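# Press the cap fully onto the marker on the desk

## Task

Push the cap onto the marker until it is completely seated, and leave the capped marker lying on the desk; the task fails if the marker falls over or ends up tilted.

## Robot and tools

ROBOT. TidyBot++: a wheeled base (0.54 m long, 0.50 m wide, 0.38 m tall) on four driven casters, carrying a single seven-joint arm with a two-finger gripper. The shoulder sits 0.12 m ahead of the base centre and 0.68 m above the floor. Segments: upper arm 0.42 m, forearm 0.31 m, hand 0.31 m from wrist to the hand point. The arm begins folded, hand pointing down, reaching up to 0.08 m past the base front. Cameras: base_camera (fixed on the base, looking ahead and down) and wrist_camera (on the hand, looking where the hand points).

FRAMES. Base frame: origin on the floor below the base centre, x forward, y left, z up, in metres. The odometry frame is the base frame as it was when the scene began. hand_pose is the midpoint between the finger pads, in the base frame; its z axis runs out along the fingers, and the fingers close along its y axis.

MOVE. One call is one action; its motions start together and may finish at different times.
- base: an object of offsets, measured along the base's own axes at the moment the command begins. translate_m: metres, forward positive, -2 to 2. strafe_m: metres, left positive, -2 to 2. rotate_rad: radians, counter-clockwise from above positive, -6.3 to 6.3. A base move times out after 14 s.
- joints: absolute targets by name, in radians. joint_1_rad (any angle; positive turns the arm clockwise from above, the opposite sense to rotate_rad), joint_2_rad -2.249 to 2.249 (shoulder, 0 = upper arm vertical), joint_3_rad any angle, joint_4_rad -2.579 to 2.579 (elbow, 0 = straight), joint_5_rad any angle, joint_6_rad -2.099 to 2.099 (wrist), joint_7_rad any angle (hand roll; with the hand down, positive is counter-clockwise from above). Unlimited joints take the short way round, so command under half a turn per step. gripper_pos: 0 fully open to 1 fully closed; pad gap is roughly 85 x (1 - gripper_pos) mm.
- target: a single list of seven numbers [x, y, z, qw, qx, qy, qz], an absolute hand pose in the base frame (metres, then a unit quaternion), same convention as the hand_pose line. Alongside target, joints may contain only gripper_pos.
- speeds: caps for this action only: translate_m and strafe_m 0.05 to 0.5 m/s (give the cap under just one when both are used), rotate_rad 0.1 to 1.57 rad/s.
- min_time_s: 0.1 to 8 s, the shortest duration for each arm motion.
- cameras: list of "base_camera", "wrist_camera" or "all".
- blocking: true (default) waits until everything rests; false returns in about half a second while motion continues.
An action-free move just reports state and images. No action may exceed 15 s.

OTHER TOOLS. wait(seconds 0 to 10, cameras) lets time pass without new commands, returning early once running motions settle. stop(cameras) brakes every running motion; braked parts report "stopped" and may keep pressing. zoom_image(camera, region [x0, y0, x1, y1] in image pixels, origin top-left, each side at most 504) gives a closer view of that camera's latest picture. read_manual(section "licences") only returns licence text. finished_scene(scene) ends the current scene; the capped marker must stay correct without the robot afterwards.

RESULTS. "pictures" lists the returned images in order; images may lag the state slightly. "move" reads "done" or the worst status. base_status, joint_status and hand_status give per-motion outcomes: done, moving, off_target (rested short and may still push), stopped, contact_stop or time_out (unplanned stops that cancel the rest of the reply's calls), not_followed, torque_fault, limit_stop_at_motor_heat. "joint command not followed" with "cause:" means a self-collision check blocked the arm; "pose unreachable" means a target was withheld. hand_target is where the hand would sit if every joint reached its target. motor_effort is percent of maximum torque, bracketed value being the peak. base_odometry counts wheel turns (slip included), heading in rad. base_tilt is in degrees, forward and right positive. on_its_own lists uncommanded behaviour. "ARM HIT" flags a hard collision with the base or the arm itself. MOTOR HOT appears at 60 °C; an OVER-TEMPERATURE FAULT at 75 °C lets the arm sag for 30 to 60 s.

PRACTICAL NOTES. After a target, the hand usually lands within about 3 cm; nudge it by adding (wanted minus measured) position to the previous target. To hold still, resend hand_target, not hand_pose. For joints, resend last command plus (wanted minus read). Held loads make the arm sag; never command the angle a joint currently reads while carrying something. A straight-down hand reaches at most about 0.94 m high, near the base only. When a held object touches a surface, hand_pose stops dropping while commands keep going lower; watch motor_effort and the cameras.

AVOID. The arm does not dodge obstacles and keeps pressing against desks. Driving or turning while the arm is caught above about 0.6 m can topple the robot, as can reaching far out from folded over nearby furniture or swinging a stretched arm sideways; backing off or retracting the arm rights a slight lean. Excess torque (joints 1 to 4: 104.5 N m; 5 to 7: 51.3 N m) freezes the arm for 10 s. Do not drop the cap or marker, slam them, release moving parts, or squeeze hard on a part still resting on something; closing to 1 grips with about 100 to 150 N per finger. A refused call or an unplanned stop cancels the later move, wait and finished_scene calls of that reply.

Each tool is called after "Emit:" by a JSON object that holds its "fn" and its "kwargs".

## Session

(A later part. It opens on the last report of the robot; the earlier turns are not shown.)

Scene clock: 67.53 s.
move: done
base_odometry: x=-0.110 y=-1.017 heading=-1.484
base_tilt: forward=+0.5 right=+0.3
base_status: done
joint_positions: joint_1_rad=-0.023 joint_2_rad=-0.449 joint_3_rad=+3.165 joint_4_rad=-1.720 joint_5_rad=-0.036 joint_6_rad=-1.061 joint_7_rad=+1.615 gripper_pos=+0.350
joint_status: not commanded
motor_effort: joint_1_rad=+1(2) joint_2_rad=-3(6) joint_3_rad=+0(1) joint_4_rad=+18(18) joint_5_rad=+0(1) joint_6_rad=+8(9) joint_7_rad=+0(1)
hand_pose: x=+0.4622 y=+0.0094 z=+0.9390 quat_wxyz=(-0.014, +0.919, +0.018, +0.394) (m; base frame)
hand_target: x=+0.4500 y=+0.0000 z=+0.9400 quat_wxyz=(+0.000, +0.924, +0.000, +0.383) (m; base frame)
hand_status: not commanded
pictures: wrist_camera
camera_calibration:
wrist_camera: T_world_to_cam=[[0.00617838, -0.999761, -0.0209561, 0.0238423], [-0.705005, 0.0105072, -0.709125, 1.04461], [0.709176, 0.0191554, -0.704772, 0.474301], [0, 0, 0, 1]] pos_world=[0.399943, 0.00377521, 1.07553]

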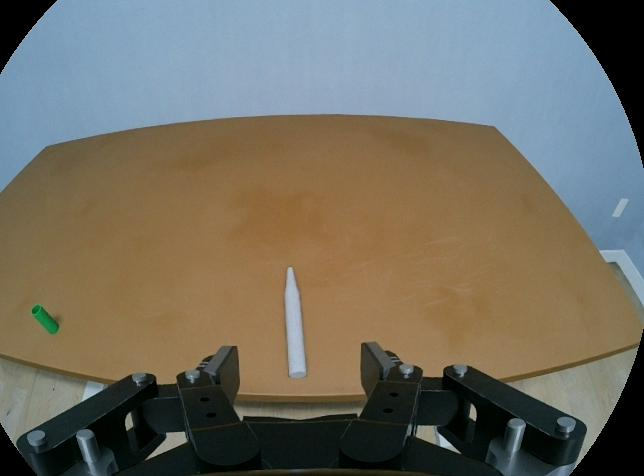

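Emit:
{"fn": "zoom_image", "kwargs": {"camera": "wrist_camera", "region": [20, 290, 80, 346]}}

Emit:
{"fn": "move", "kwargs": {"target": [0.56,0.01,0.88,0,1,0.01,0], "joints": {"gripper_pos":0.0}, "min_time_s": 2.5, "cameras": ["wrist_camera"]}}

Scaled by 8.400.

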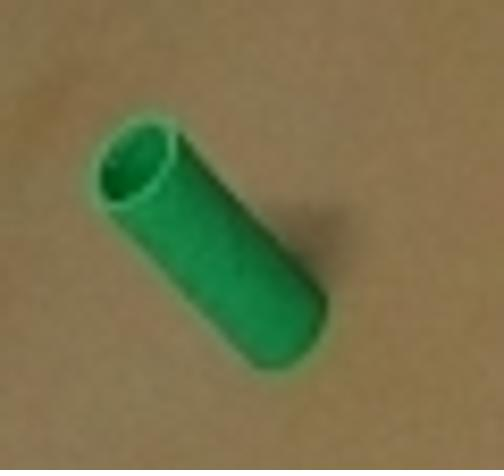

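Scene clock: 70.97 s.
move: done
base_odometry: x=-0.110 y=-1.017 heading=-1.484
base_tilt: forward=+0.5 right=+0.3
base_status: not commanded
joint_positions: joint_1_rad=-0.024 joint_2_rad=+0.328 joint_3_rad=+3.165 joint_4_rad=-0.851 joint_5_rad=-0.036 joint_6_rad=-1.896 joint_7_rad=+1.615 gripper_pos=+0.000
joint_status: all done
motor_effort: joint_1_rad=+1(2) joint_2_rad=-24(26) joint_3_rad=+0(1) joint_4_rad=+14(19) joint_5_rad=+0(1) joint_6_rad=+2(9) joint_7_rad=+0(1)
hand_pose: x=+0.5662 y=+0.0141 z=+0.8895 quat_wxyz=(-0.012, +0.999, +0.029, +0.034) (m; base frame)
hand_target: x=+0.5600 y=+0.0100 z=+0.8800 quat_wxyz=(+0.000, +1.000, +0.010, +0.000) (m; base frame)
hand_status: done (0.012 m and 4.7 deg from the pose sent, 0.114 m and 46.4 deg at the start)
pictures: wrist_camera
camera_calibration:
wrist_camera: T_world_to_cam=[[0.0257054, -0.999663, -0.00367981, 0.000482281], [-0.998588, -0.0255062, -0.0465961, 0.660142], [0.0464866, 0.00487239, -0.998907, 1.00269], [0, 0, 0, 1]] pos_world=[0.612586, 0.0124344, 1.03235]

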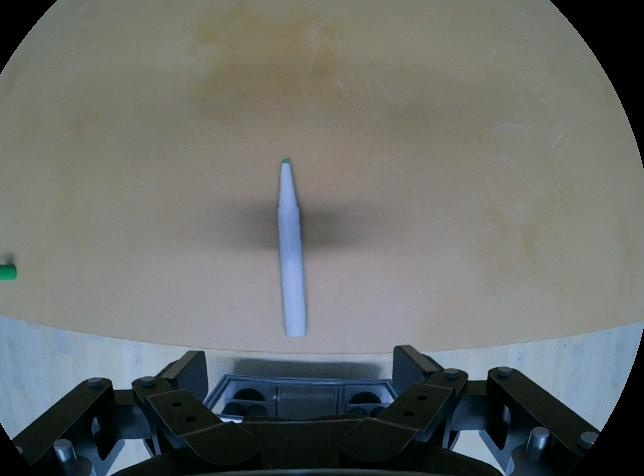

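Emit:
{"fn": "move", "kwargs": {"target": [0.605,0.02,0.80,0,0.999,0.033,0], "min_time_s": 2}}

Emit:
{"fn": "move", "kwargs": {"target": [0.61,0.02,0.755,0,0.999,0.033,0], "min_time_s": 1.5, "cameras": ["wrist_camera"]}}

Scene clock: 73.63 s.
move: done
base_odometry: x=-0.110 y=-1.017 heading=-1.484
base_tilt: forward=+0.5 right=+0.3
base_status: not commanded
joint_positions: joint_1_rad=-0.030 joint_2_rad=+0.388 joint_3_rad=+3.165 joint_4_rad=-0.970 joint_5_rad=-0.036 joint_6_rad=-1.774 joint_7_rad=+1.615 gripper_pos=+0.000
joint_status: not commanded
motor_effort: joint_1_rad=+1(2) joint_2_rad=-26(28) joint_3_rad=+0(0) joint_4_rad=+15(15) joint_5_rad=+0(1) joint_6_rad=+1(2) joint_7_rad=+1(1)
hand_pose: x=+0.5884 y=+0.0173 z=+0.8262 quat_wxyz=(-0.013, +0.999, +0.030, +0.005) (m; base frame)
hand_target: x=+0.6050 y=+0.0200 z=+0.8000 quat_wxyz=(+0.000, +0.999, +0.033, +0.000) (m; base frame)
hand_status: done (0.031 m and 1.6 deg from the pose sent, 0.098 m and 4.1 deg at the start)
pictures: none

Scene clock: 75.43 s.
move: done
base_odometry: x=-0.110 y=-1.017 heading=-1.484
base_tilt: forward=+0.6 right=+0.3
base_status: not commanded
joint_positions: joint_1_rad=-0.030 joint_2_rad=+0.390 joint_3_rad=+3.165 joint_4_rad=-1.108 joint_5_rad=-0.036 joint_6_rad=-1.633 joint_7_rad=+1.615 gripper_pos=+0.000
joint_status: not commanded
motor_effort: joint_1_rad=+1(2) joint_2_rad=-27(28) joint_3_rad=+0(1) joint_4_rad=+15(16) joint_5_rad=+0(1) joint_6_rad=+1(2) joint_7_rad=+0(1)
hand_pose: x=+0.5959 y=+0.0172 z=+0.7826 quat_wxyz=(-0.013, +1.000, +0.028, +0.006) (m; base frame)
hand_target: x=+0.6100 y=+0.0200 z=+0.7550 quat_wxyz=(+0.000, +0.999, +0.033, +0.000) (m; base frame)
hand_status: done (0.031 m and 1.8 deg from the pose sent, 0.074 m and 1.6 deg at the start)
pictures: wrist_camera
camera_calibration:
wrist_camera: T_world_to_cam=[[0.0223601, -0.999735, -0.00552444, 0.005786], [-0.999705, -0.022411, 0.00932869, 0.641788], [-0.00945003, 0.00531423, -0.999941, 0.928578], [0, 0, 0, 1]] pos_world=[0.650245, 0.0152329, 0.922569]

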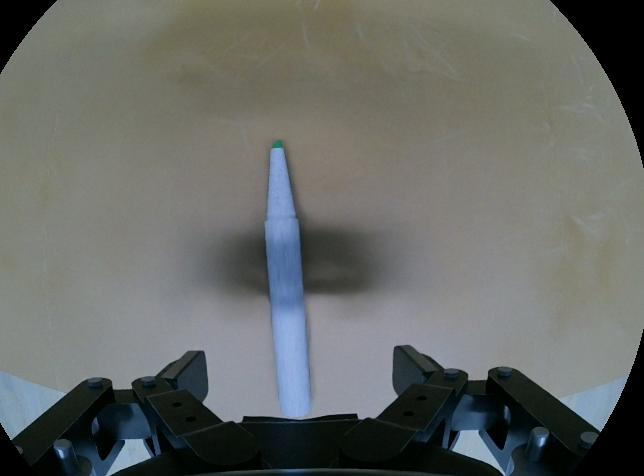

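Emit:
{"fn": "move", "kwargs": {"target": [0.626,0.026,0.735,0,0.998,0.062,0], "min_time_s": 1.5, "cameras": ["wrist_camera"]}}

Scene clock: 77.43 s.
move: done
base_odometry: x=-0.110 y=-1.017 heading=-1.484
base_tilt: forward=+0.6 right=+0.3
base_status: not commanded
joint_positions: joint_1_rad=-0.033 joint_2_rad=+0.432 joint_3_rad=+3.165 joint_4_rad=-1.108 joint_5_rad=-0.036 joint_6_rad=-1.594 joint_7_rad=+1.616 gripper_pos=+0.000
joint_status: not commanded
motor_effort: joint_1_rad=+1(2) joint_2_rad=-28(29) joint_3_rad=+0(0) joint_4_rad=+15(15) joint_5_rad=+0(1) joint_6_rad=+1(2) joint_7_rad=+1(1)
hand_pose: x=+0.6118 y=+0.0189 z=+0.7623 quat_wxyz=(-0.013, +0.999, +0.029, +0.004) (m; base frame)
hand_target: x=+0.6260 y=+0.0260 z=+0.7350 quat_wxyz=(+0.000, +0.998, +0.062, +0.000) (m; base frame)
hand_status: done (0.032 m and 4.1 deg from the pose sent, 0.057 m and 4.3 deg at the start)
pictures: wrist_camera
camera_calibration:
wrist_camera: T_world_to_cam=[[0.0246433, -0.999684, -0.0048943, 0.00521966], [-0.999616, -0.0247029, 0.0125198, 0.655436], [-0.0126367, 0.0045839, -0.99991, 0.910432], [0, 0, 0, 1]] pos_world=[0.666561, 0.0172359, 0.90217]

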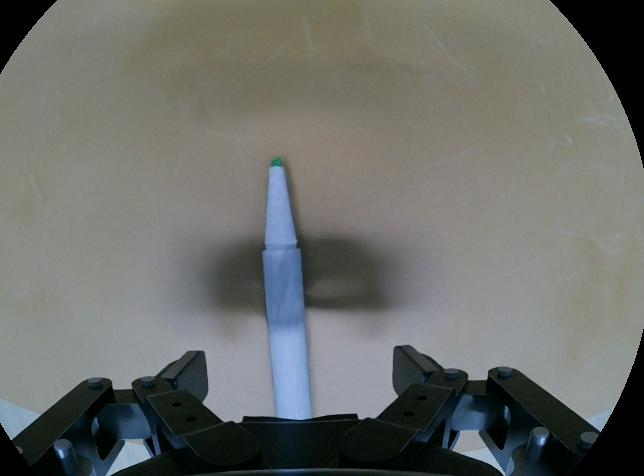

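Emit:
{"fn": "move", "kwargs": {"target": [0.626,0.03,0.722,0,0.996,0.09,0], "min_time_s": 1.5, "cameras": ["wrist_camera"]}}

Scene clock: 79.53 s.
move: done
base_odometry: x=-0.110 y=-1.017 heading=-1.484
base_tilt: forward=+0.6 right=+0.3
base_status: not commanded
joint_positions: joint_1_rad=-0.034 joint_2_rad=+0.433 joint_3_rad=+3.155 joint_4_rad=-1.138 joint_5_rad=-0.035 joint_6_rad=-1.554 joint_7_rad=+1.650 gripper_pos=+0.000
joint_status: not commanded
motor_effort: joint_1_rad=+1(2) joint_2_rad=-29(29) joint_3_rad=+0(1) joint_4_rad=+15(15) joint_5_rad=+0(1) joint_6_rad=+2(2) joint_7_rad=+0(1)
hand_pose: x=+0.6146 y=+0.0234 z=+0.7524 quat_wxyz=(-0.015, +0.999, +0.050, +0.008) (m; base frame)
hand_target: x=+0.6260 y=+0.0300 z=+0.7220 quat_wxyz=(+0.000, +0.996, +0.090, +0.000) (m; base frame)
hand_status: done (0.033 m and 5.0 deg from the pose sent, 0.044 m and 7.2 deg at the start)
pictures: wrist_camera
camera_calibration:
wrist_camera: T_world_to_cam=[[0.0675326, -0.997687, -0.00775874, -0.0146359], [-0.99771, -0.0675595, 0.00325866, 0.6653], [-0.0037753, 0.00752091, -0.999965, 0.89498], [0, 0, 0, 1]] pos_world=[0.668143, 0.0236142, 0.892666]

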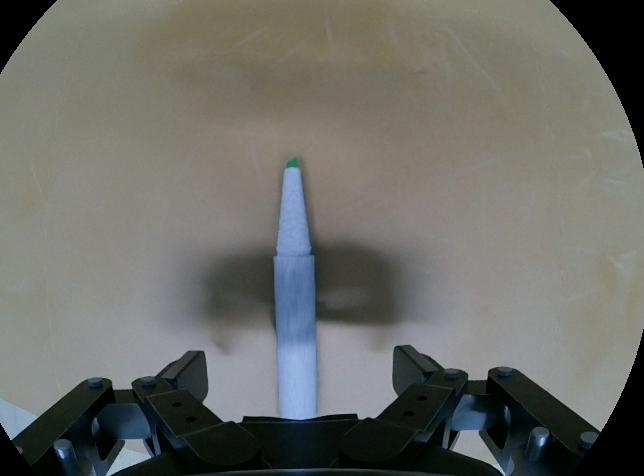

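Emit:
{"fn": "move", "kwargs": {"target": [0.625,0.029,0.711,0,0.996,0.09,0], "min_time_s": 1.2}}

Emit:
{"fn": "move", "kwargs": {"joints": {"gripper_pos":0.6}, "cameras": ["wrist_camera"]}}

Scene clock: 81.27 s.
move: done
base_odometry: x=-0.110 y=-1.017 heading=-1.484
base_tilt: forward=+0.5 right=+0.3
base_status: not commanded
joint_positions: joint_1_rad=-0.034 joint_2_rad=+0.433 joint_3_rad=+3.154 joint_4_rad=-1.174 joint_5_rad=-0.035 joint_6_rad=-1.519 joint_7_rad=+1.651 gripper_pos=+0.000
joint_status: not commanded
motor_effort: joint_1_rad=+1(2) joint_2_rad=-28(29) joint_3_rad=+0(1) joint_4_rad=+15(16) joint_5_rad=-1(1) joint_6_rad=+1(2) joint_7_rad=+1(1)
hand_pose: x=+0.6143 y=+0.0237 z=+0.7410 quat_wxyz=(-0.015, +0.999, +0.051, +0.008) (m; base frame)
hand_target: x=+0.6250 y=+0.0290 z=+0.7110 quat_wxyz=(+0.000, +0.996, +0.090, +0.000) (m; base frame)
hand_status: done (0.032 m and 4.9 deg from the pose sent, 0.043 m and 5.0 deg at the start)
pictures: none

Scene clock: 82.13 s.
move: done
base_odometry: x=-0.110 y=-1.017 heading=-1.484
base_tilt: forward=+0.5 right=+0.3
base_status: not commanded
joint_positions: joint_1_rad=-0.034 joint_2_rad=+0.434 joint_3_rad=+3.154 joint_4_rad=-1.173 joint_5_rad=-0.028 joint_6_rad=-1.518 joint_7_rad=+1.651 gripper_pos=+0.600
joint_status: all done
motor_effort: joint_1_rad=+1(2) joint_2_rad=-22(29) joint_3_rad=+0(2) joint_4_rad=+12(15) joint_5_rad=+0(2) joint_6_rad=+3(3) joint_7_rad=+1(1)
hand_pose: x=+0.6152 y=+0.0217 z=+0.7412 quat_wxyz=(-0.011, +0.999, +0.051, +0.009) (m; base frame)
hand_target: x=+0.6250 y=+0.0290 z=+0.7110 quat_wxyz=(+0.000, +0.996, +0.090, +0.000) (m; base frame)
hand_status: not commanded
pictures: wrist_camera
camera_calibration:
wrist_camera: T_world_to_cam=[[0.0695684, -0.997577, -0.000729574, -0.0229682], [-0.997575, -0.0695697, 0.00191549, 0.666723], [-0.00196161, 0.000594547, -0.999998, 0.882966], [0, 0, 0, 1]] pos_world=[0.668436, 0.0229462, 0.88167]

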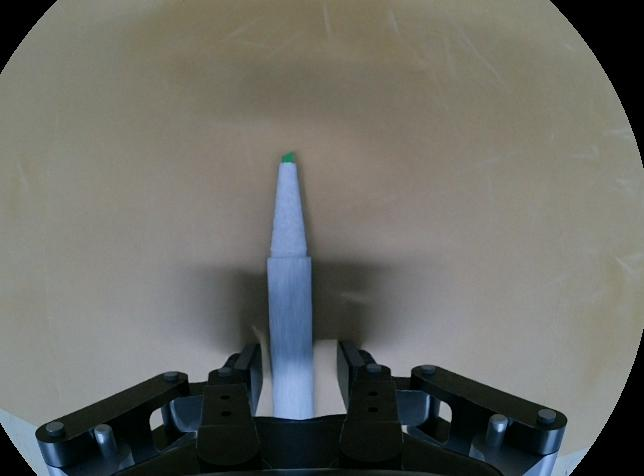

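Emit:
{"fn": "move", "kwargs": {"target": [0.625,0.029,0.722,0,0.996,0.09,0], "base": {"strafe_m":0.003}}}

Emit:
{"fn": "move", "kwargs": {"joints": {"gripper_pos":0.75}, "cameras": ["wrist_camera"]}}

Emit:
{"fn": "move", "kwargs": {"joints": {"gripper_pos":0.87}}}

Emit:
{"fn": "move", "kwargs": {"joints": {"gripper_pos":1.0}}}

Emit:
{"fn": "move", "kwargs": {"target": [0.58,0.02,0.83,0,0.998,0.06,0], "min_time_s": 2.5, "cameras": ["wrist_camera"]}}

Scene clock: 83.07 s.
move: done
base_odometry: x=-0.107 y=-1.017 heading=-1.484
base_tilt: forward=+0.5 right=+0.3
base_status: done
joint_positions: joint_1_rad=-0.037 joint_2_rad=+0.436 joint_3_rad=+3.153 joint_4_rad=-1.167 joint_5_rad=-0.026 joint_6_rad=-1.518 joint_7_rad=+1.652 gripper_pos=+0.600
joint_status: not commanded
motor_effort: joint_1_rad=+2(2) joint_2_rad=-28(28) joint_3_rad=+0(2) joint_4_rad=+15(15) joint_5_rad=+0(3) joint_6_rad=+1(2) joint_7_rad=+1(1)
hand_pose: x=+0.6170 y=+0.0229 z=+0.7416 quat_wxyz=(-0.010, +0.998, +0.053, +0.010) (m; base frame)
hand_target: x=+0.6250 y=+0.0290 z=+0.7220 quat_wxyz=(+0.000, +0.996, +0.090, +0.000) (m; base frame)
hand_status: done (0.022 m and 4.5 deg from the pose sent, 0.023 m and 4.8 deg at the start)
pictures: none

Scene clock: 83.63 s.
move: done
base_odometry: x=-0.107 y=-1.017 heading=-1.484
base_tilt: forward=+0.6 right=+0.3
base_status: not commanded
joint_positions: joint_1_rad=-0.037 joint_2_rad=+0.436 joint_3_rad=+3.153 joint_4_rad=-1.165 joint_5_rad=-0.025 joint_6_rad=-1.518 joint_7_rad=+1.652 gripper_pos=+0.750
joint_status: all done
motor_effort: joint_1_rad=+0(1) joint_2_rad=-24(27) joint_3_rad=-1(1) joint_4_rad=+13(14) joint_5_rad=-1(1) joint_6_rad=+2(2) joint_7_rad=+1(1)
hand_pose: x=+0.6178 y=+0.0226 z=+0.7424 quat_wxyz=(-0.010, +0.998, +0.053, +0.012) (m; base frame)
hand_target: x=+0.6250 y=+0.0290 z=+0.7220 quat_wxyz=(+0.000, +0.996, +0.090, +0.000) (m; base frame)
hand_status: not commanded
pictures: wrist_camera
camera_calibration:
wrist_camera: T_world_to_cam=[[0.0737332, -0.997276, 0.00209581, -0.0268849], [-0.997273, -0.0737395, -0.00311895, 0.673043], [0.003265, -0.00186013, -0.999993, 0.880921], [0, 0, 0, 1]] pos_world=[0.670314, 0.0244569, 0.883071]

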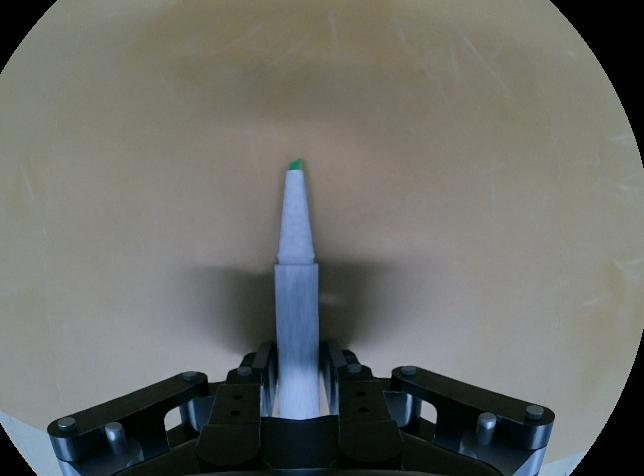

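Scene clock: 84.17 s.
move: off_target
base_odometry: x=-0.107 y=-1.017 heading=-1.484
base_tilt: forward=+0.5 right=+0.3
base_status: not commanded
joint_positions: joint_1_rad=-0.037 joint_2_rad=+0.436 joint_3_rad=+3.153 joint_4_rad=-1.164 joint_5_rad=-0.025 joint_6_rad=-1.518 joint_7_rad=+1.652 gripper_pos=+0.835
joint_status: gripper_pos off_target (ended at +0.835, target +0.870)
motor_effort: joint_1_rad=+0(1) joint_2_rad=-22(24) joint_3_rad=-1(1) joint_4_rad=+12(13) joint_5_rad=-1(1) joint_6_rad=+4(4) joint_7_rad=+0(1)
hand_pose: x=+0.6182 y=+0.0226 z=+0.7428 quat_wxyz=(-0.010, +0.998, +0.053, +0.012) (m; base frame)
hand_target: x=+0.6250 y=+0.0290 z=+0.7220 quat_wxyz=(+0.000, +0.996, +0.090, +0.000) (m; base frame)
hand_status: not commanded
pictures: none

Scene clock: 84.73 s.
move: off_target
base_odometry: x=-0.107 y=-1.017 heading=-1.484
base_tilt: forward=+0.5 right=+0.3
base_status: not commanded
joint_positions: joint_1_rad=-0.037 joint_2_rad=+0.436 joint_3_rad=+3.153 joint_4_rad=-1.164 joint_5_rad=-0.025 joint_6_rad=-1.518 joint_7_rad=+1.652 gripper_pos=+0.835
joint_status: gripper_pos off_target (ended at +0.835, target +1.000)
motor_effort: joint_1_rad=+1(1) joint_2_rad=-22(22) joint_3_rad=-1(1) joint_4_rad=+12(13) joint_5_rad=-1(1) joint_6_rad=+3(5) joint_7_rad=+0(1)
hand_pose: x=+0.6182 y=+0.0226 z=+0.7428 quat_wxyz=(-0.010, +0.998, +0.053, +0.012) (m; base frame)
hand_target: x=+0.6250 y=+0.0290 z=+0.7220 quat_wxyz=(+0.000, +0.996, +0.090, +0.000) (m; base frame)
hand_status: not commanded
pictures: none

Scene clock: 87.60 s.
move: done
base_odometry: x=-0.107 y=-1.017 heading=-1.484
base_tilt: forward=+0.5 right=+0.3
base_status: not commanded
joint_positions: joint_1_rad=-0.037 joint_2_rad=+0.422 joint_3_rad=+3.153 joint_4_rad=-0.994 joint_5_rad=-0.025 joint_6_rad=-1.736 joint_7_rad=+1.652 gripper_pos=+0.835
joint_status: not commanded
motor_effort: joint_1_rad=+1(2) joint_2_rad=-28(30) joint_3_rad=-1(1) joint_4_rad=+15(16) joint_5_rad=+0(1) joint_6_rad=+1(5) joint_7_rad=+0(1)
hand_pose: x=+0.5981 y=+0.0223 z=+0.8029 quat_wxyz=(-0.010, +0.998, +0.056, -0.005) (m; base frame)
hand_target: x=+0.5800 y=+0.0200 z=+0.8300 quat_wxyz=(+0.000, +0.998, +0.060, +0.000) (m; base frame)
hand_status: done (0.033 m and 1.4 deg from the pose sent, 0.095 m and 1.9 deg at the start)
pictures: wrist_camera
camera_calibration:
wrist_camera: T_world_to_cam=[[0.0790781, -0.996868, 0.000646961, -0.0280421], [-0.996417, -0.0790227, 0.0301434, 0.626469], [-0.0299978, -0.00302832, -0.999545, 0.961077], [0, 0, 0, 1]] pos_world=[0.655272, 0.0244615, 0.941775]

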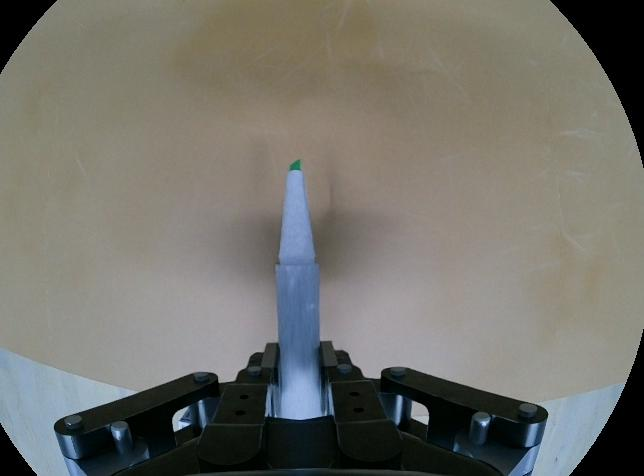

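Emit:
{"fn": "move", "kwargs": {"base": {"translate_m":-0.531,"strafe_m":0.305}, "speeds": {"translate_m":0.3}}}

Emit:
{"fn": "move", "kwargs": {"joints": {"joint_1_rad":0,"joint_2_rad":-0.3,"joint_3_rad":3.15,"joint_4_rad":-1.55,"joint_5_rad":0,"joint_6_rad":-1.05,"joint_7_rad":4.3}, "min_time_s": 5}}

Emit:
{"fn": "move", "kwargs": {"joints": {"joint_7_rad":4.72}}}

Emit:
{"fn": "move", "kwargs": {"target": [0.75,0.07,0.92,0.707,0,0.707,0], "min_time_s": 4}}

Emit:
{"fn": "move", "kwargs": {"target": [0.86,0.07,0.90,0.702,0,0.712,0], "min_time_s": 2, "cameras": ["wrist_camera"]}}

Scene clock: 90.97 s.
move: done
base_odometry: x=+0.150 y=-0.461 heading=-1.484
base_tilt: forward=+0.5 right=+0.3
base_status: done
joint_positions: joint_1_rad=-0.038 joint_2_rad=+0.412 joint_3_rad=+3.153 joint_4_rad=-0.994 joint_5_rad=-0.025 joint_6_rad=-1.742 joint_7_rad=+1.652 gripper_pos=+0.835
joint_status: not commanded
motor_effort: joint_1_rad=+1(2) joint_2_rad=-28(30) joint_3_rad=+0(1) joint_4_rad=+15(15) joint_5_rad=+0(1) joint_6_rad=+1(2) joint_7_rad=+0(1)
hand_pose: x=+0.5952 y=+0.0229 z=+0.8077 quat_wxyz=(-0.010, +0.998, +0.057, -0.003) (m; base frame)
hand_target: x=+0.5800 y=+0.0200 z=+0.8300 quat_wxyz=(+0.000, +0.998, +0.060, +0.000) (m; base frame)
hand_status: not commanded
pictures: none

Scene clock: 96.63 s.
move: done
base_odometry: x=+0.150 y=-0.461 heading=-1.484
base_tilt: forward=+0.5 right=+0.3
base_status: not commanded
joint_positions: joint_1_rad=-0.020 joint_2_rad=-0.272 joint_3_rad=+3.153 joint_4_rad=-1.529 joint_5_rad=-0.025 joint_6_rad=-1.114 joint_7_rad=+4.257 gripper_pos=+0.835
joint_status: all done
motor_effort: joint_1_rad=+0(2) joint_2_rad=-8(29) joint_3_rad=+0(1) joint_4_rad=+18(18) joint_5_rad=+0(2) joint_6_rad=+7(8) joint_7_rad=+0(1)
hand_pose: x=+0.5220 y=+0.0110 z=+0.9607 quat_wxyz=(+0.362, +0.207, +0.903, +0.100) (m; base frame)
hand_target: x=+0.5252 y=-0.0026 z=+0.9755 quat_wxyz=(+0.400, +0.191, +0.893, +0.083) (m; base frame)
hand_status: not commanded
pictures: none

Scene clock: 97.80 s.
move: done
base_odometry: x=+0.150 y=-0.461 heading=-1.484
base_tilt: forward=+0.5 right=+0.3
base_status: not commanded
joint_positions: joint_1_rad=-0.020 joint_2_rad=-0.272 joint_3_rad=+3.153 joint_4_rad=-1.529 joint_5_rad=-0.025 joint_6_rad=-1.113 joint_7_rad=+4.678 gripper_pos=+0.835
joint_status: all done
motor_effort: joint_1_rad=+0(1) joint_2_rad=-8(9) joint_3_rad=+0(0) joint_4_rad=+18(18) joint_5_rad=+0(0) joint_6_rad=+8(8) joint_7_rad=+1(1)
hand_pose: x=+0.5220 y=+0.0110 z=+0.9607 quat_wxyz=(+0.375, +0.013, +0.927, +0.022) (m; base frame)
hand_target: x=+0.5252 y=-0.0026 z=+0.9755 quat_wxyz=(+0.408, +0.001, +0.913, -0.002) (m; base frame)
hand_status: not commanded
pictures: none

Scene clock: 102.47 s.
move: done
base_odometry: x=+0.150 y=-0.461 heading=-1.484
base_tilt: forward=+0.5 right=+0.3
base_status: not commanded
joint_positions: joint_1_rad=+0.174 joint_2_rad=+0.158 joint_3_rad=+2.687 joint_4_rad=-1.976 joint_5_rad=-0.404 joint_6_rad=+0.602 joint_7_rad=+5.117 gripper_pos=+0.835
joint_status: not commanded
motor_effort: joint_1_rad=+1(2) joint_2_rad=-21(21) joint_3_rad=-1(2) joint_4_rad=+18(20) joint_5_rad=+2(3) joint_6_rad=+10(11) joint_7_rad=+0(1)
hand_pose: x=+0.7448 y=+0.0891 z=+0.9356 quat_wxyz=(+0.707, -0.016, +0.707, +0.020) (m; base frame)
hand_target: x=+0.7500 y=+0.0700 z=+0.9200 quat_wxyz=(+0.707, +0.000, +0.707, +0.000) (m; base frame)
hand_status: done (0.025 m and 2.9 deg from the pose sent, 0.239 m and 46.0 deg at the start)
pictures: none

Scene clock: 104.77 s.
move: done
base_odometry: x=+0.150 y=-0.461 heading=-1.484
base_tilt: forward=+0.5 right=+0.3
base_status: not commanded
joint_positions: joint_1_rad=+0.319 joint_2_rad=+0.479 joint_3_rad=+2.420 joint_4_rad=-1.710 joint_5_rad=-0.472 joint_6_rad=+0.624 joint_7_rad=+5.435 gripper_pos=+0.835
joint_status: not commanded
motor_effort: joint_1_rad=+2(2) joint_2_rad=-28(29) joint_3_rad=-6(6) joint_4_rad=+17(18) joint_5_rad=+4(4) joint_6_rad=+8(10) joint_7_rad=+0(1)
hand_pose: x=+0.8481 y=+0.0977 z=+0.9049 quat_wxyz=(+0.698, -0.031, +0.716, +0.019) (m; base frame)
hand_target: x=+0.8600 y=+0.0700 z=+0.9000 quat_wxyz=(+0.702, +0.000, +0.712, +0.000) (m; base frame)
hand_status: done (0.031 m and 4.2 deg from the pose sent, 0.122 m and 3.0 deg at the start)
pictures: wrist_camera
camera_calibration:
wrist_camera: T_world_to_cam=[[-0.089857, 0.995808, 0.0170748, -0.0389191], [0.00664821, -0.016544, 0.999841, -0.855852], [0.995932, 0.0899562, -0.00513374, -0.70829], [0, 0, 0, 1]] pos_world=[0.707602, 0.0883118, 0.852744]

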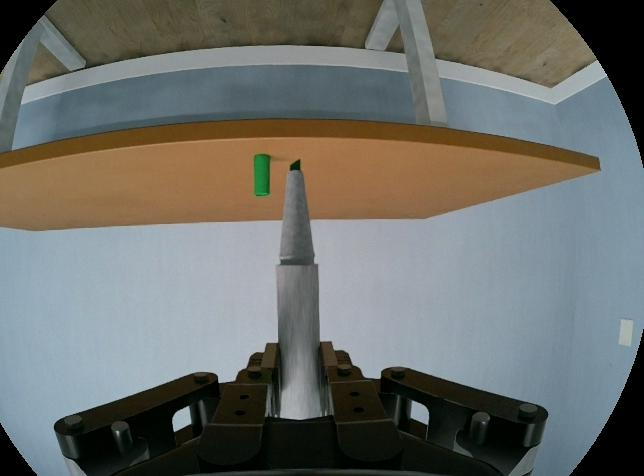

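Emit:
{"fn": "move", "kwargs": {"base": {"translate_m":0.21,"strafe_m":-0.018}, "speeds": {"translate_m":0.15}, "target": [0.862,0.067,0.89,0.703,-0.012,0.711,-0.005], "cameras": ["wrist_camera"]}}

Scene clock: 107.07 s.
move: done
base_odometry: x=+0.151 y=-0.672 heading=-1.484
base_tilt: forward=+0.5 right=+0.3
base_status: done
joint_positions: joint_1_rad=+0.355 joint_2_rad=+0.513 joint_3_rad=+2.373 joint_4_rad=-1.710 joint_5_rad=-0.468 joint_6_rad=+0.650 joint_7_rad=+5.452 gripper_pos=+0.835
joint_status: not commanded
motor_effort: joint_1_rad=+1(2) joint_2_rad=-28(30) joint_3_rad=-6(7) joint_4_rad=+17(18) joint_5_rad=+4(4) joint_6_rad=+8(9) joint_7_rad=+0(1)
hand_pose: x=+0.8531 y=+0.0904 z=+0.8964 quat_wxyz=(+0.697, -0.023, +0.717, +0.020) (m; base frame)
hand_target: x=+0.8620 y=+0.0670 z=+0.8900 quat_wxyz=(+0.703, -0.012, +0.711, -0.005) (m; base frame)
hand_status: done (0.026 m and 3.3 deg from the pose sent, 0.037 m and 3.5 deg at the start)
pictures: wrist_camera
camera_calibration:
wrist_camera: T_world_to_cam=[[-0.0811275, 0.996237, 0.0305051, -0.0506131], [0.00941966, -0.0298383, 0.99951, -0.848381], [0.996659, 0.0813751, -0.00696351, -0.710793], [0, 0, 0, 1]] pos_world=[0.712304, 0.0829493, 0.84456]

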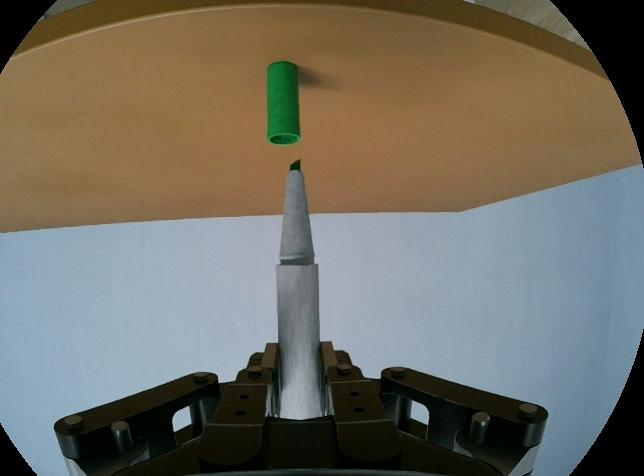

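Emit:
{"fn": "move", "kwargs": {"base": {"translate_m":0.05,"strafe_m":-0.004}, "speeds": {"translate_m":0.1}, "target": [0.862,0.067,0.882,0.703,-0.012,0.711,-0.005], "cameras": ["wrist_camera"]}}

Scene clock: 108.40 s.
move: done
base_odometry: x=+0.151 y=-0.722 heading=-1.483
base_tilt: forward=+0.6 right=+0.3
base_status: done
joint_positions: joint_1_rad=+0.358 joint_2_rad=+0.527 joint_3_rad=+2.364 joint_4_rad=-1.713 joint_5_rad=-0.468 joint_6_rad=+0.675 joint_7_rad=+5.452 gripper_pos=+0.835
joint_status: not commanded
motor_effort: joint_1_rad=+0(2) joint_2_rad=-28(30) joint_3_rad=-7(7) joint_4_rad=+17(18) joint_5_rad=+4(5) joint_6_rad=+8(9) joint_7_rad=+1(1)
hand_pose: x=+0.8550 y=+0.0867 z=+0.8930 quat_wxyz=(+0.699, -0.016, +0.715, +0.019) (m; base frame)
hand_target: x=+0.8620 y=+0.0670 z=+0.8821 quat_wxyz=(+0.703, -0.012, +0.711, -0.005) (m; base frame)
hand_status: done (0.024 m and 2.9 deg from the pose sent, 0.029 m and 3.3 deg at the start)
pictures: wrist_camera
camera_calibration:
wrist_camera: T_world_to_cam=[[-0.0696551, 0.996829, 0.0384811, -0.0636233], [0.00420264, -0.0382813, 0.999258, -0.839705], [0.997562, 0.0697652, -0.00152282, -0.717055], [0, 0, 0, 1]] pos_world=[0.714405, 0.0813021, 0.840439]

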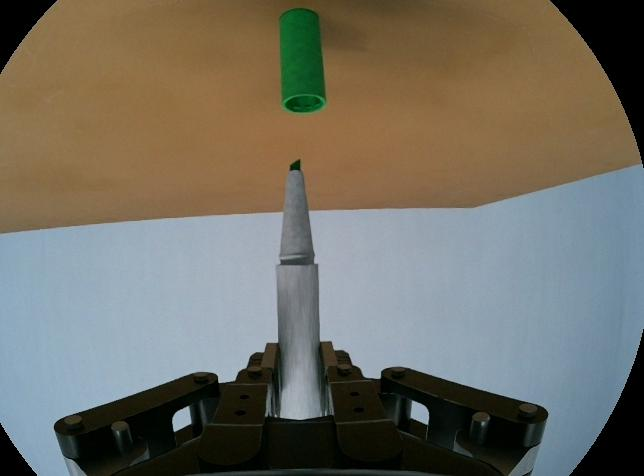

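Emit:
{"fn": "move", "kwargs": {"base": {"translate_m":-0.004,"strafe_m":0.003}, "speeds": {"translate_m":0.1}, "target": [0.862,0.067,0.864,0.703,-0.012,0.711,-0.005], "cameras": ["wrist_camera"]}}

Emit:
{"fn": "zoom_image", "kwargs": {"camera": "wrist_camera", "region": [230, 20, 370, 200]}}

Scene clock: 109.57 s.
move: done
base_odometry: x=+0.154 y=-0.718 heading=-1.484
base_tilt: forward=+0.5 right=+0.3
base_status: done
joint_positions: joint_1_rad=+0.366 joint_2_rad=+0.564 joint_3_rad=+2.346 joint_4_rad=-1.731 joint_5_rad=-0.448 joint_6_rad=+0.729 joint_7_rad=+5.452 gripper_pos=+0.835
joint_status: not commanded
motor_effort: joint_1_rad=+1(2) joint_2_rad=-29(30) joint_3_rad=-7(8) joint_4_rad=+16(17) joint_5_rad=+4(5) joint_6_rad=+8(9) joint_7_rad=+0(1)
hand_pose: x=+0.8576 y=+0.0823 z=+0.8776 quat_wxyz=(+0.699, -0.010, +0.714, +0.016) (m; base frame)
hand_target: x=+0.8620 y=+0.0670 z=+0.8640 quat_wxyz=(+0.703, -0.012, +0.711, -0.005) (m; base frame)
hand_status: done (0.021 m and 2.4 deg from the pose sent, 0.036 m and 2.9 deg at the start)
pictures: wrist_camera
camera_calibration:
wrist_camera: T_world_to_cam=[[-0.0573006, 0.99752, 0.0408693, -0.0711859], [0.00205555, -0.0408186, 0.999164, -0.822301], [0.998355, 0.0573367, 0.000288479, -0.720581], [0, 0, 0, 1]] pos_world=[0.717007, 0.07876, 0.824732]

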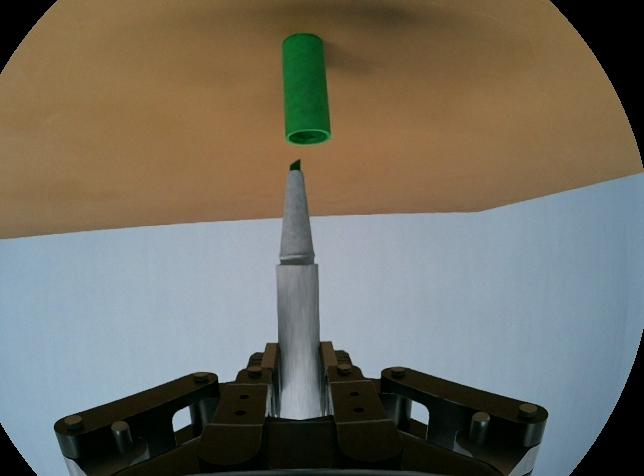

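Scaled by 2.800.

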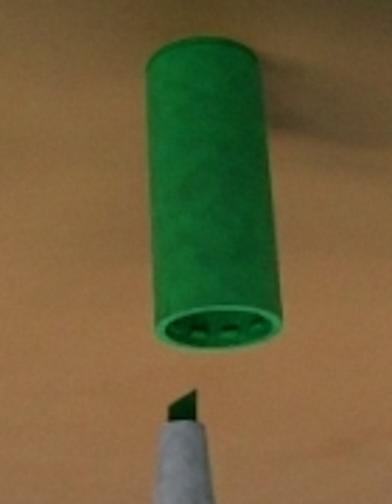

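Emit:
{"fn": "move", "kwargs": {"base": {"strafe_m":0.0058}, "speeds": {"strafe_m":0.1}, "target": [0.862,0.067,0.855,0.703,-0.012,0.711,-0.005], "cameras": ["wrist_camera"]}}

Emit:
{"fn": "zoom_image", "kwargs": {"camera": "wrist_camera", "region": [230, 20, 370, 200]}}

Scene clock: 110.50 s.
move: done
base_odometry: x=+0.160 y=-0.718 heading=-1.484
base_tilt: forward=+0.6 right=+0.3
base_status: done
joint_positions: joint_1_rad=+0.372 joint_2_rad=+0.581 joint_3_rad=+2.339 joint_4_rad=-1.740 joint_5_rad=-0.436 joint_6_rad=+0.755 joint_7_rad=+5.452 gripper_pos=+0.835
joint_status: not commanded
motor_effort: joint_1_rad=+1(2) joint_2_rad=-29(30) joint_3_rad=-7(8) joint_4_rad=+16(16) joint_5_rad=+4(5) joint_6_rad=+8(9) joint_7_rad=+0(1)
hand_pose: x=+0.8587 y=+0.0783 z=+0.8709 quat_wxyz=(+0.701, -0.008, +0.713, +0.012) (m; base frame)
hand_target: x=+0.8620 y=+0.0670 z=+0.8550 quat_wxyz=(+0.703, -0.012, +0.711, -0.005) (m; base frame)
hand_status: done (0.020 m and 2.1 deg from the pose sent, 0.028 m and 2.4 deg at the start)
pictures: wrist_camera
camera_calibration:
wrist_camera: T_world_to_cam=[[-0.0493397, 0.998004, 0.0394055, -0.0724244], [-0.00123517, -0.0395144, 0.999218, -0.813096], [0.998781, 0.0492524, 0.00318234, -0.723769], [0, 0, 0, 1]] pos_world=[0.718309, 0.0757982, 0.817617]

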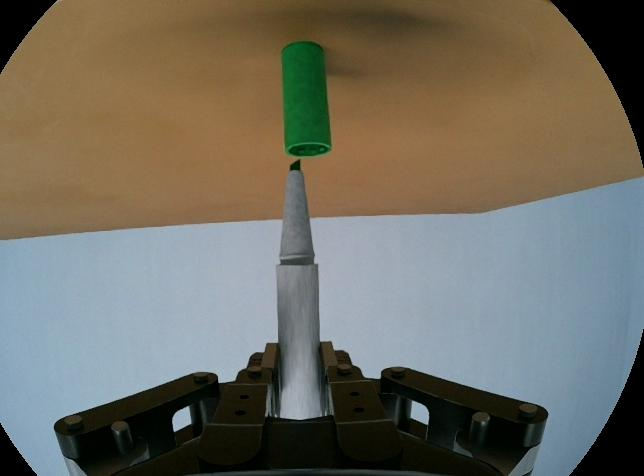

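Scaled by 2.800.

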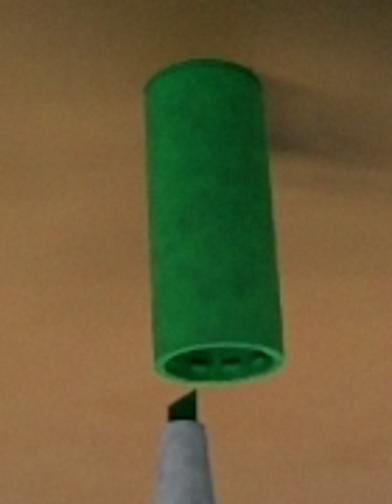

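Emit:
{"fn": "move", "kwargs": {"base": {"translate_m":-0.0015,"strafe_m":0.005}, "speeds": {"translate_m":0.1}, "cameras": ["wrist_camera"]}}

Emit:
{"fn": "zoom_image", "kwargs": {"camera": "wrist_camera", "region": [230, 20, 370, 200]}}

Scene clock: 111.33 s.
move: done
base_odometry: x=+0.164 y=-0.716 heading=-1.484
base_tilt: forward=+0.6 right=+0.3
base_status: done
joint_positions: joint_1_rad=+0.375 joint_2_rad=+0.581 joint_3_rad=+2.339 joint_4_rad=-1.740 joint_5_rad=-0.436 joint_6_rad=+0.755 joint_7_rad=+5.452 gripper_pos=+0.835
joint_status: not commanded
motor_effort: joint_1_rad=+0(2) joint_2_rad=-29(30) joint_3_rad=-7(9) joint_4_rad=+16(16) joint_5_rad=+4(5) joint_6_rad=+8(9) joint_7_rad=+0(1)
hand_pose: x=+0.8589 y=+0.0763 z=+0.8705 quat_wxyz=(+0.700, -0.007, +0.714, +0.012) (m; base frame)
hand_target: x=+0.8620 y=+0.0670 z=+0.8550 quat_wxyz=(+0.703, -0.012, +0.711, -0.005) (m; base frame)
hand_status: not commanded
pictures: wrist_camera
camera_calibration:
wrist_camera: T_world_to_cam=[[-0.0467169, 0.998111, 0.0399004, -0.0731151], [-0.000818406, -0.0399823, 0.9992, -0.813111], [0.998908, 0.0466469, 0.00268471, -0.723381], [0, 0, 0, 1]] pos_world=[0.71851, 0.0742104, 0.81732]

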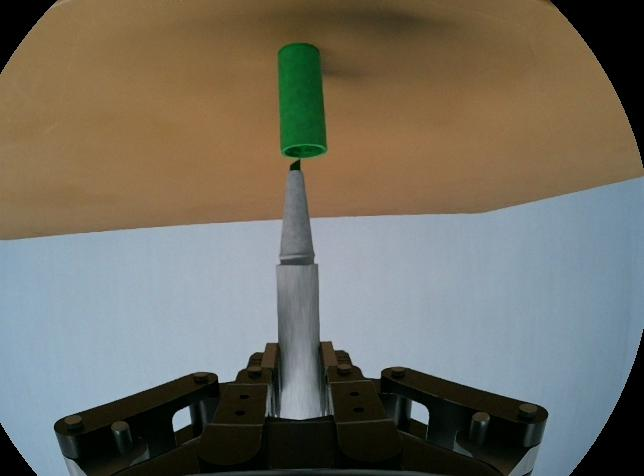

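Scaled by 2.800.

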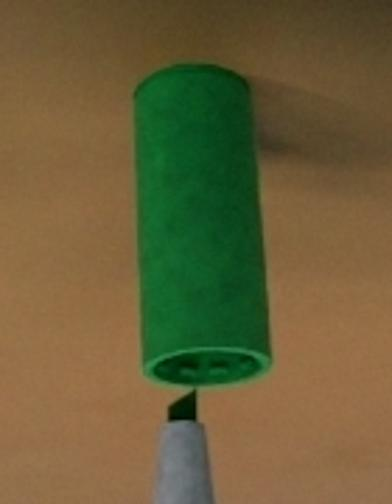

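Emit:
{"fn": "move", "kwargs": {"base": {"strafe_m":0.0048}, "speeds": {"strafe_m":0.1}, "target": [0.862,0.067,0.85,0.703,-0.012,0.711,-0.005], "cameras": ["wrist_camera"]}}

Emit:
{"fn": "zoom_image", "kwargs": {"camera": "wrist_camera", "region": [230, 20, 370, 200]}}

Scene clock: 112.13 s.
move: done
base_odometry: x=+0.169 y=-0.715 heading=-1.484
base_tilt: forward=+0.5 right=+0.3
base_status: done
joint_positions: joint_1_rad=+0.378 joint_2_rad=+0.590 joint_3_rad=+2.336 joint_4_rad=-1.745 joint_5_rad=-0.429 joint_6_rad=+0.769 joint_7_rad=+5.452 gripper_pos=+0.835
joint_status: not commanded
motor_effort: joint_1_rad=+2(3) joint_2_rad=-29(30) joint_3_rad=-7(8) joint_4_rad=+16(16) joint_5_rad=+5(5) joint_6_rad=+8(9) joint_7_rad=+0(1)
hand_pose: x=+0.8593 y=+0.0743 z=+0.8667 quat_wxyz=(+0.701, -0.006, +0.713, +0.010) (m; base frame)
hand_target: x=+0.8620 y=+0.0670 z=+0.8500 quat_wxyz=(+0.703, -0.012, +0.711, -0.005) (m; base frame)
hand_status: done (0.018 m and 1.9 deg from the pose sent, 0.023 m and 2.0 deg at the start)
pictures: wrist_camera
camera_calibration:
wrist_camera: T_world_to_cam=[[-0.0430852, 0.998341, 0.0382053, -0.072606], [-0.00212772, -0.0383325, 0.999263, -0.808401], [0.999069, 0.0429722, 0.00377575, -0.724433], [0, 0, 0, 1]] pos_world=[0.718911, 0.072628, 0.813314]

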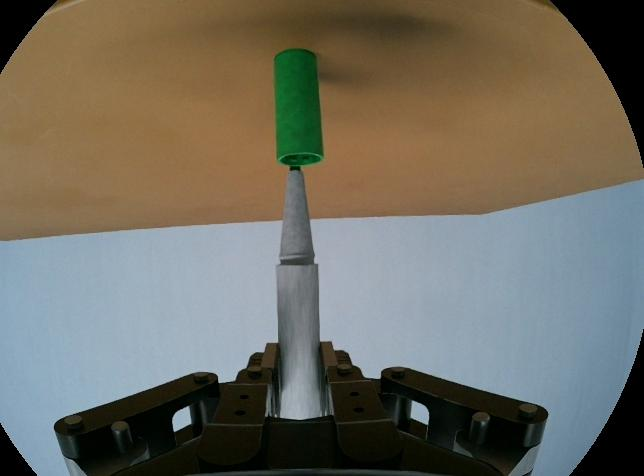

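Scaled by 2.800.

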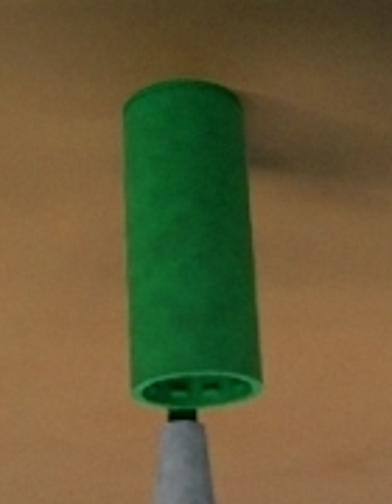

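Emit:
{"fn": "move", "kwargs": {"base": {"strafe_m":0.0035}, "speeds": {"strafe_m":0.1}, "target": [0.862,0.067,0.845,0.703,-0.012,0.711,-0.005], "cameras": ["wrist_camera"]}}

Emit:
{"fn": "zoom_image", "kwargs": {"camera": "wrist_camera", "region": [230, 20, 370, 200]}}

Scene clock: 113.00 s.
move: done
base_odometry: x=+0.173 y=-0.715 heading=-1.484
base_tilt: forward=+0.5 right=+0.3
base_status: done
joint_positions: joint_1_rad=+0.380 joint_2_rad=+0.599 joint_3_rad=+2.332 joint_4_rad=-1.750 joint_5_rad=-0.420 joint_6_rad=+0.784 joint_7_rad=+5.452 gripper_pos=+0.835
joint_status: not commanded
motor_effort: joint_1_rad=+1(3) joint_2_rad=-29(30) joint_3_rad=-7(8) joint_4_rad=+15(16) joint_5_rad=+4(5) joint_6_rad=+7(9) joint_7_rad=+0(1)
hand_pose: x=+0.8596 y=+0.0733 z=+0.8641 quat_wxyz=(+0.702, -0.006, +0.712, +0.008) (m; base frame)
hand_target: x=+0.8620 y=+0.0670 z=+0.8450 quat_wxyz=(+0.703, -0.012, +0.711, -0.005) (m; base frame)
hand_status: done (0.020 m and 1.6 deg from the pose sent, 0.023 m and 1.9 deg at the start)
pictures: wrist_camera
camera_calibration:
wrist_camera: T_world_to_cam=[[-0.0408536, 0.998527, 0.0357137, -0.0712748], [-0.00630254, -0.0360004, 0.999332, -0.802432], [0.999145, 0.0406012, 0.007764, -0.728002], [0, 0, 0, 1]] pos_world=[0.719411, 0.0718397, 0.810094]

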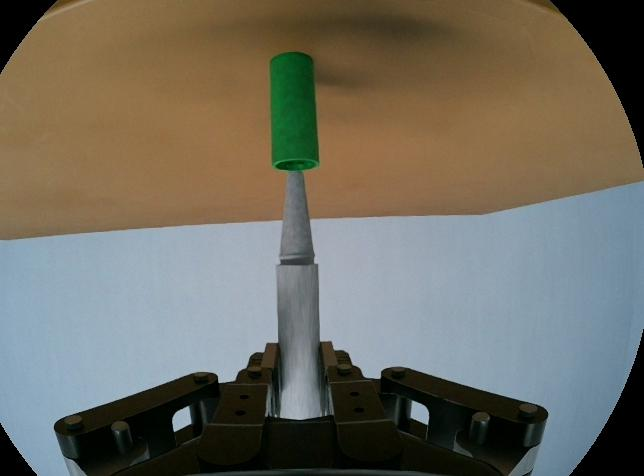

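Scaled by 2.800.

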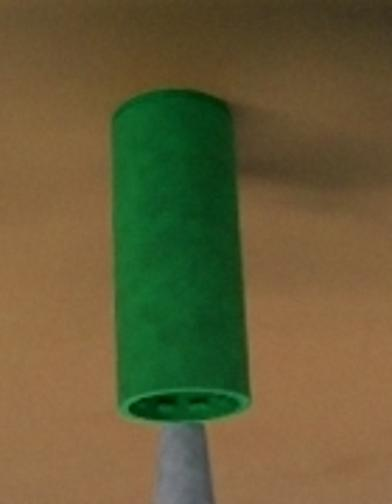

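Emit:
{"fn": "move", "kwargs": {"target": [0.862,0.067,0.862,0.703,-0.012,0.711,-0.005]}}

Emit:
{"fn": "move", "kwargs": {"base": {"translate_m":-0.009}, "speeds": {"translate_m":0.1}, "cameras": ["wrist_camera"]}}

Emit:
{"fn": "zoom_image", "kwargs": {"camera": "wrist_camera", "region": [230, 20, 370, 200]}}

Scene clock: 114.00 s.
move: done
base_odometry: x=+0.173 y=-0.715 heading=-1.484
base_tilt: forward=+0.5 right=+0.3
base_status: not commanded
joint_positions: joint_1_rad=+0.380 joint_2_rad=+0.599 joint_3_rad=+2.332 joint_4_rad=-1.749 joint_5_rad=-0.420 joint_6_rad=+0.784 joint_7_rad=+5.452 gripper_pos=+0.835
joint_status: not commanded
motor_effort: joint_1_rad=+2(2) joint_2_rad=-29(29) joint_3_rad=-8(8) joint_4_rad=+16(16) joint_5_rad=+5(5) joint_6_rad=+8(9) joint_7_rad=+1(1)
hand_pose: x=+0.8597 y=+0.0732 z=+0.8645 quat_wxyz=(+0.703, -0.006, +0.712, +0.008) (m; base frame)
hand_target: x=+0.8620 y=+0.0670 z=+0.8620 quat_wxyz=(+0.703, -0.012, +0.711, -0.005) (m; base frame)
hand_status: done (0.007 m and 1.7 deg from the pose sent, 0.007 m and 1.6 deg at the start)
pictures: none

Scene clock: 114.57 s.
move: done
base_odometry: x=+0.172 y=-0.706 heading=-1.484
base_tilt: forward=+0.5 right=+0.3
base_status: done
joint_positions: joint_1_rad=+0.380 joint_2_rad=+0.599 joint_3_rad=+2.332 joint_4_rad=-1.749 joint_5_rad=-0.420 joint_6_rad=+0.784 joint_7_rad=+5.452 gripper_pos=+0.835
joint_status: not commanded
motor_effort: joint_1_rad=+1(2) joint_2_rad=-29(31) joint_3_rad=-8(8) joint_4_rad=+16(16) joint_5_rad=+5(5) joint_6_rad=+8(8) joint_7_rad=+0(1)
hand_pose: x=+0.8598 y=+0.0731 z=+0.8647 quat_wxyz=(+0.703, -0.006, +0.712, +0.008) (m; base frame)
hand_target: x=+0.8620 y=+0.0670 z=+0.8620 quat_wxyz=(+0.703, -0.012, +0.711, -0.005) (m; base frame)
hand_status: not commanded
pictures: wrist_camera
camera_calibration:
wrist_camera: T_world_to_cam=[[-0.0404879, 0.998529, 0.0360739, -0.0717375], [-0.00730271, -0.0363983, 0.999311, -0.802164], [0.999153, 0.0401965, 0.00876565, -0.72909], [0, 0, 0, 1]] pos_world=[0.719711, 0.0717415, 0.810589]

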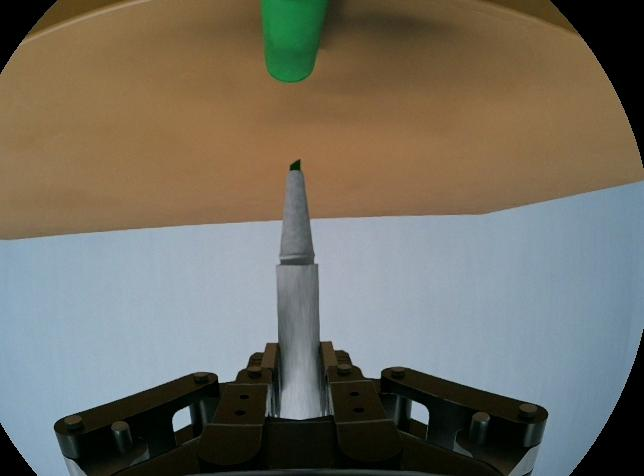

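Scaled by 2.800.

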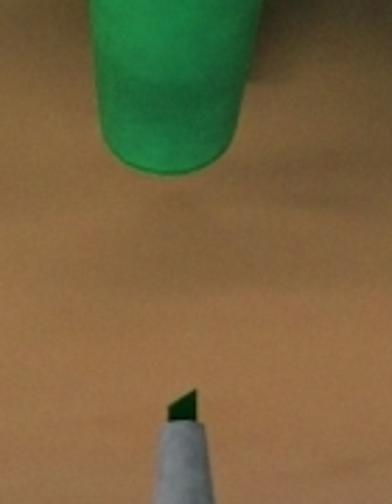

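Emit:
{"fn": "wait", "kwargs": {"seconds": 0.5, "cameras": ["wrist_camera","base_camera"]}}

Scene clock: 115.60 s.
base_odometry: x=+0.172 y=-0.706 heading=-1.484
base_tilt: forward=+0.5 right=+0.3
base_status: done
joint_positions: joint_1_rad=+0.380 joint_2_rad=+0.599 joint_3_rad=+2.332 joint_4_rad=-1.749 joint_5_rad=-0.420 joint_6_rad=+0.784 joint_7_rad=+5.452 gripper_pos=+0.835
joint_status: not commanded
motor_effort: joint_1_rad=+1(2) joint_2_rad=-29(31) joint_3_rad=-8(8) joint_4_rad=+16(16) joint_5_rad=+4(5) joint_6_rad=+8(8) joint_7_rad=+0(1)
hand_pose: x=+0.8598 y=+0.0731 z=+0.8647 quat_wxyz=(+0.703, -0.006, +0.712, +0.008) (m; base frame)
hand_target: x=+0.8620 y=+0.0670 z=+0.8620 quat_wxyz=(+0.703, -0.012, +0.711, -0.005) (m; base frame)
hand_status: not commanded
wait: 0.50 s; at rest from the start
pictures: base_camera, wrist_camera
camera_calibration:
wrist_camera: T_world_to_cam=[[-0.0404879, 0.998529, 0.0360739, -0.0717375], [-0.00730271, -0.0363983, 0.999311, -0.802164], [0.999153, 0.0401965, 0.00876565, -0.72909], [0, 0, 0, 1]] pos_world=[0.719711, 0.0717415, 0.810589]

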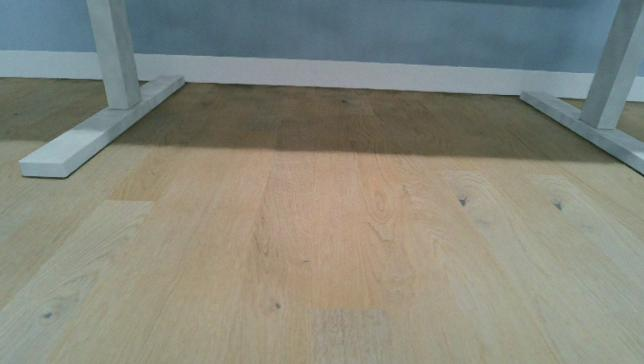

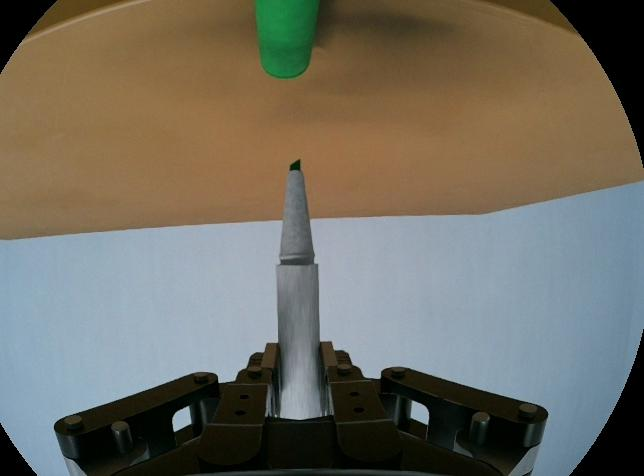

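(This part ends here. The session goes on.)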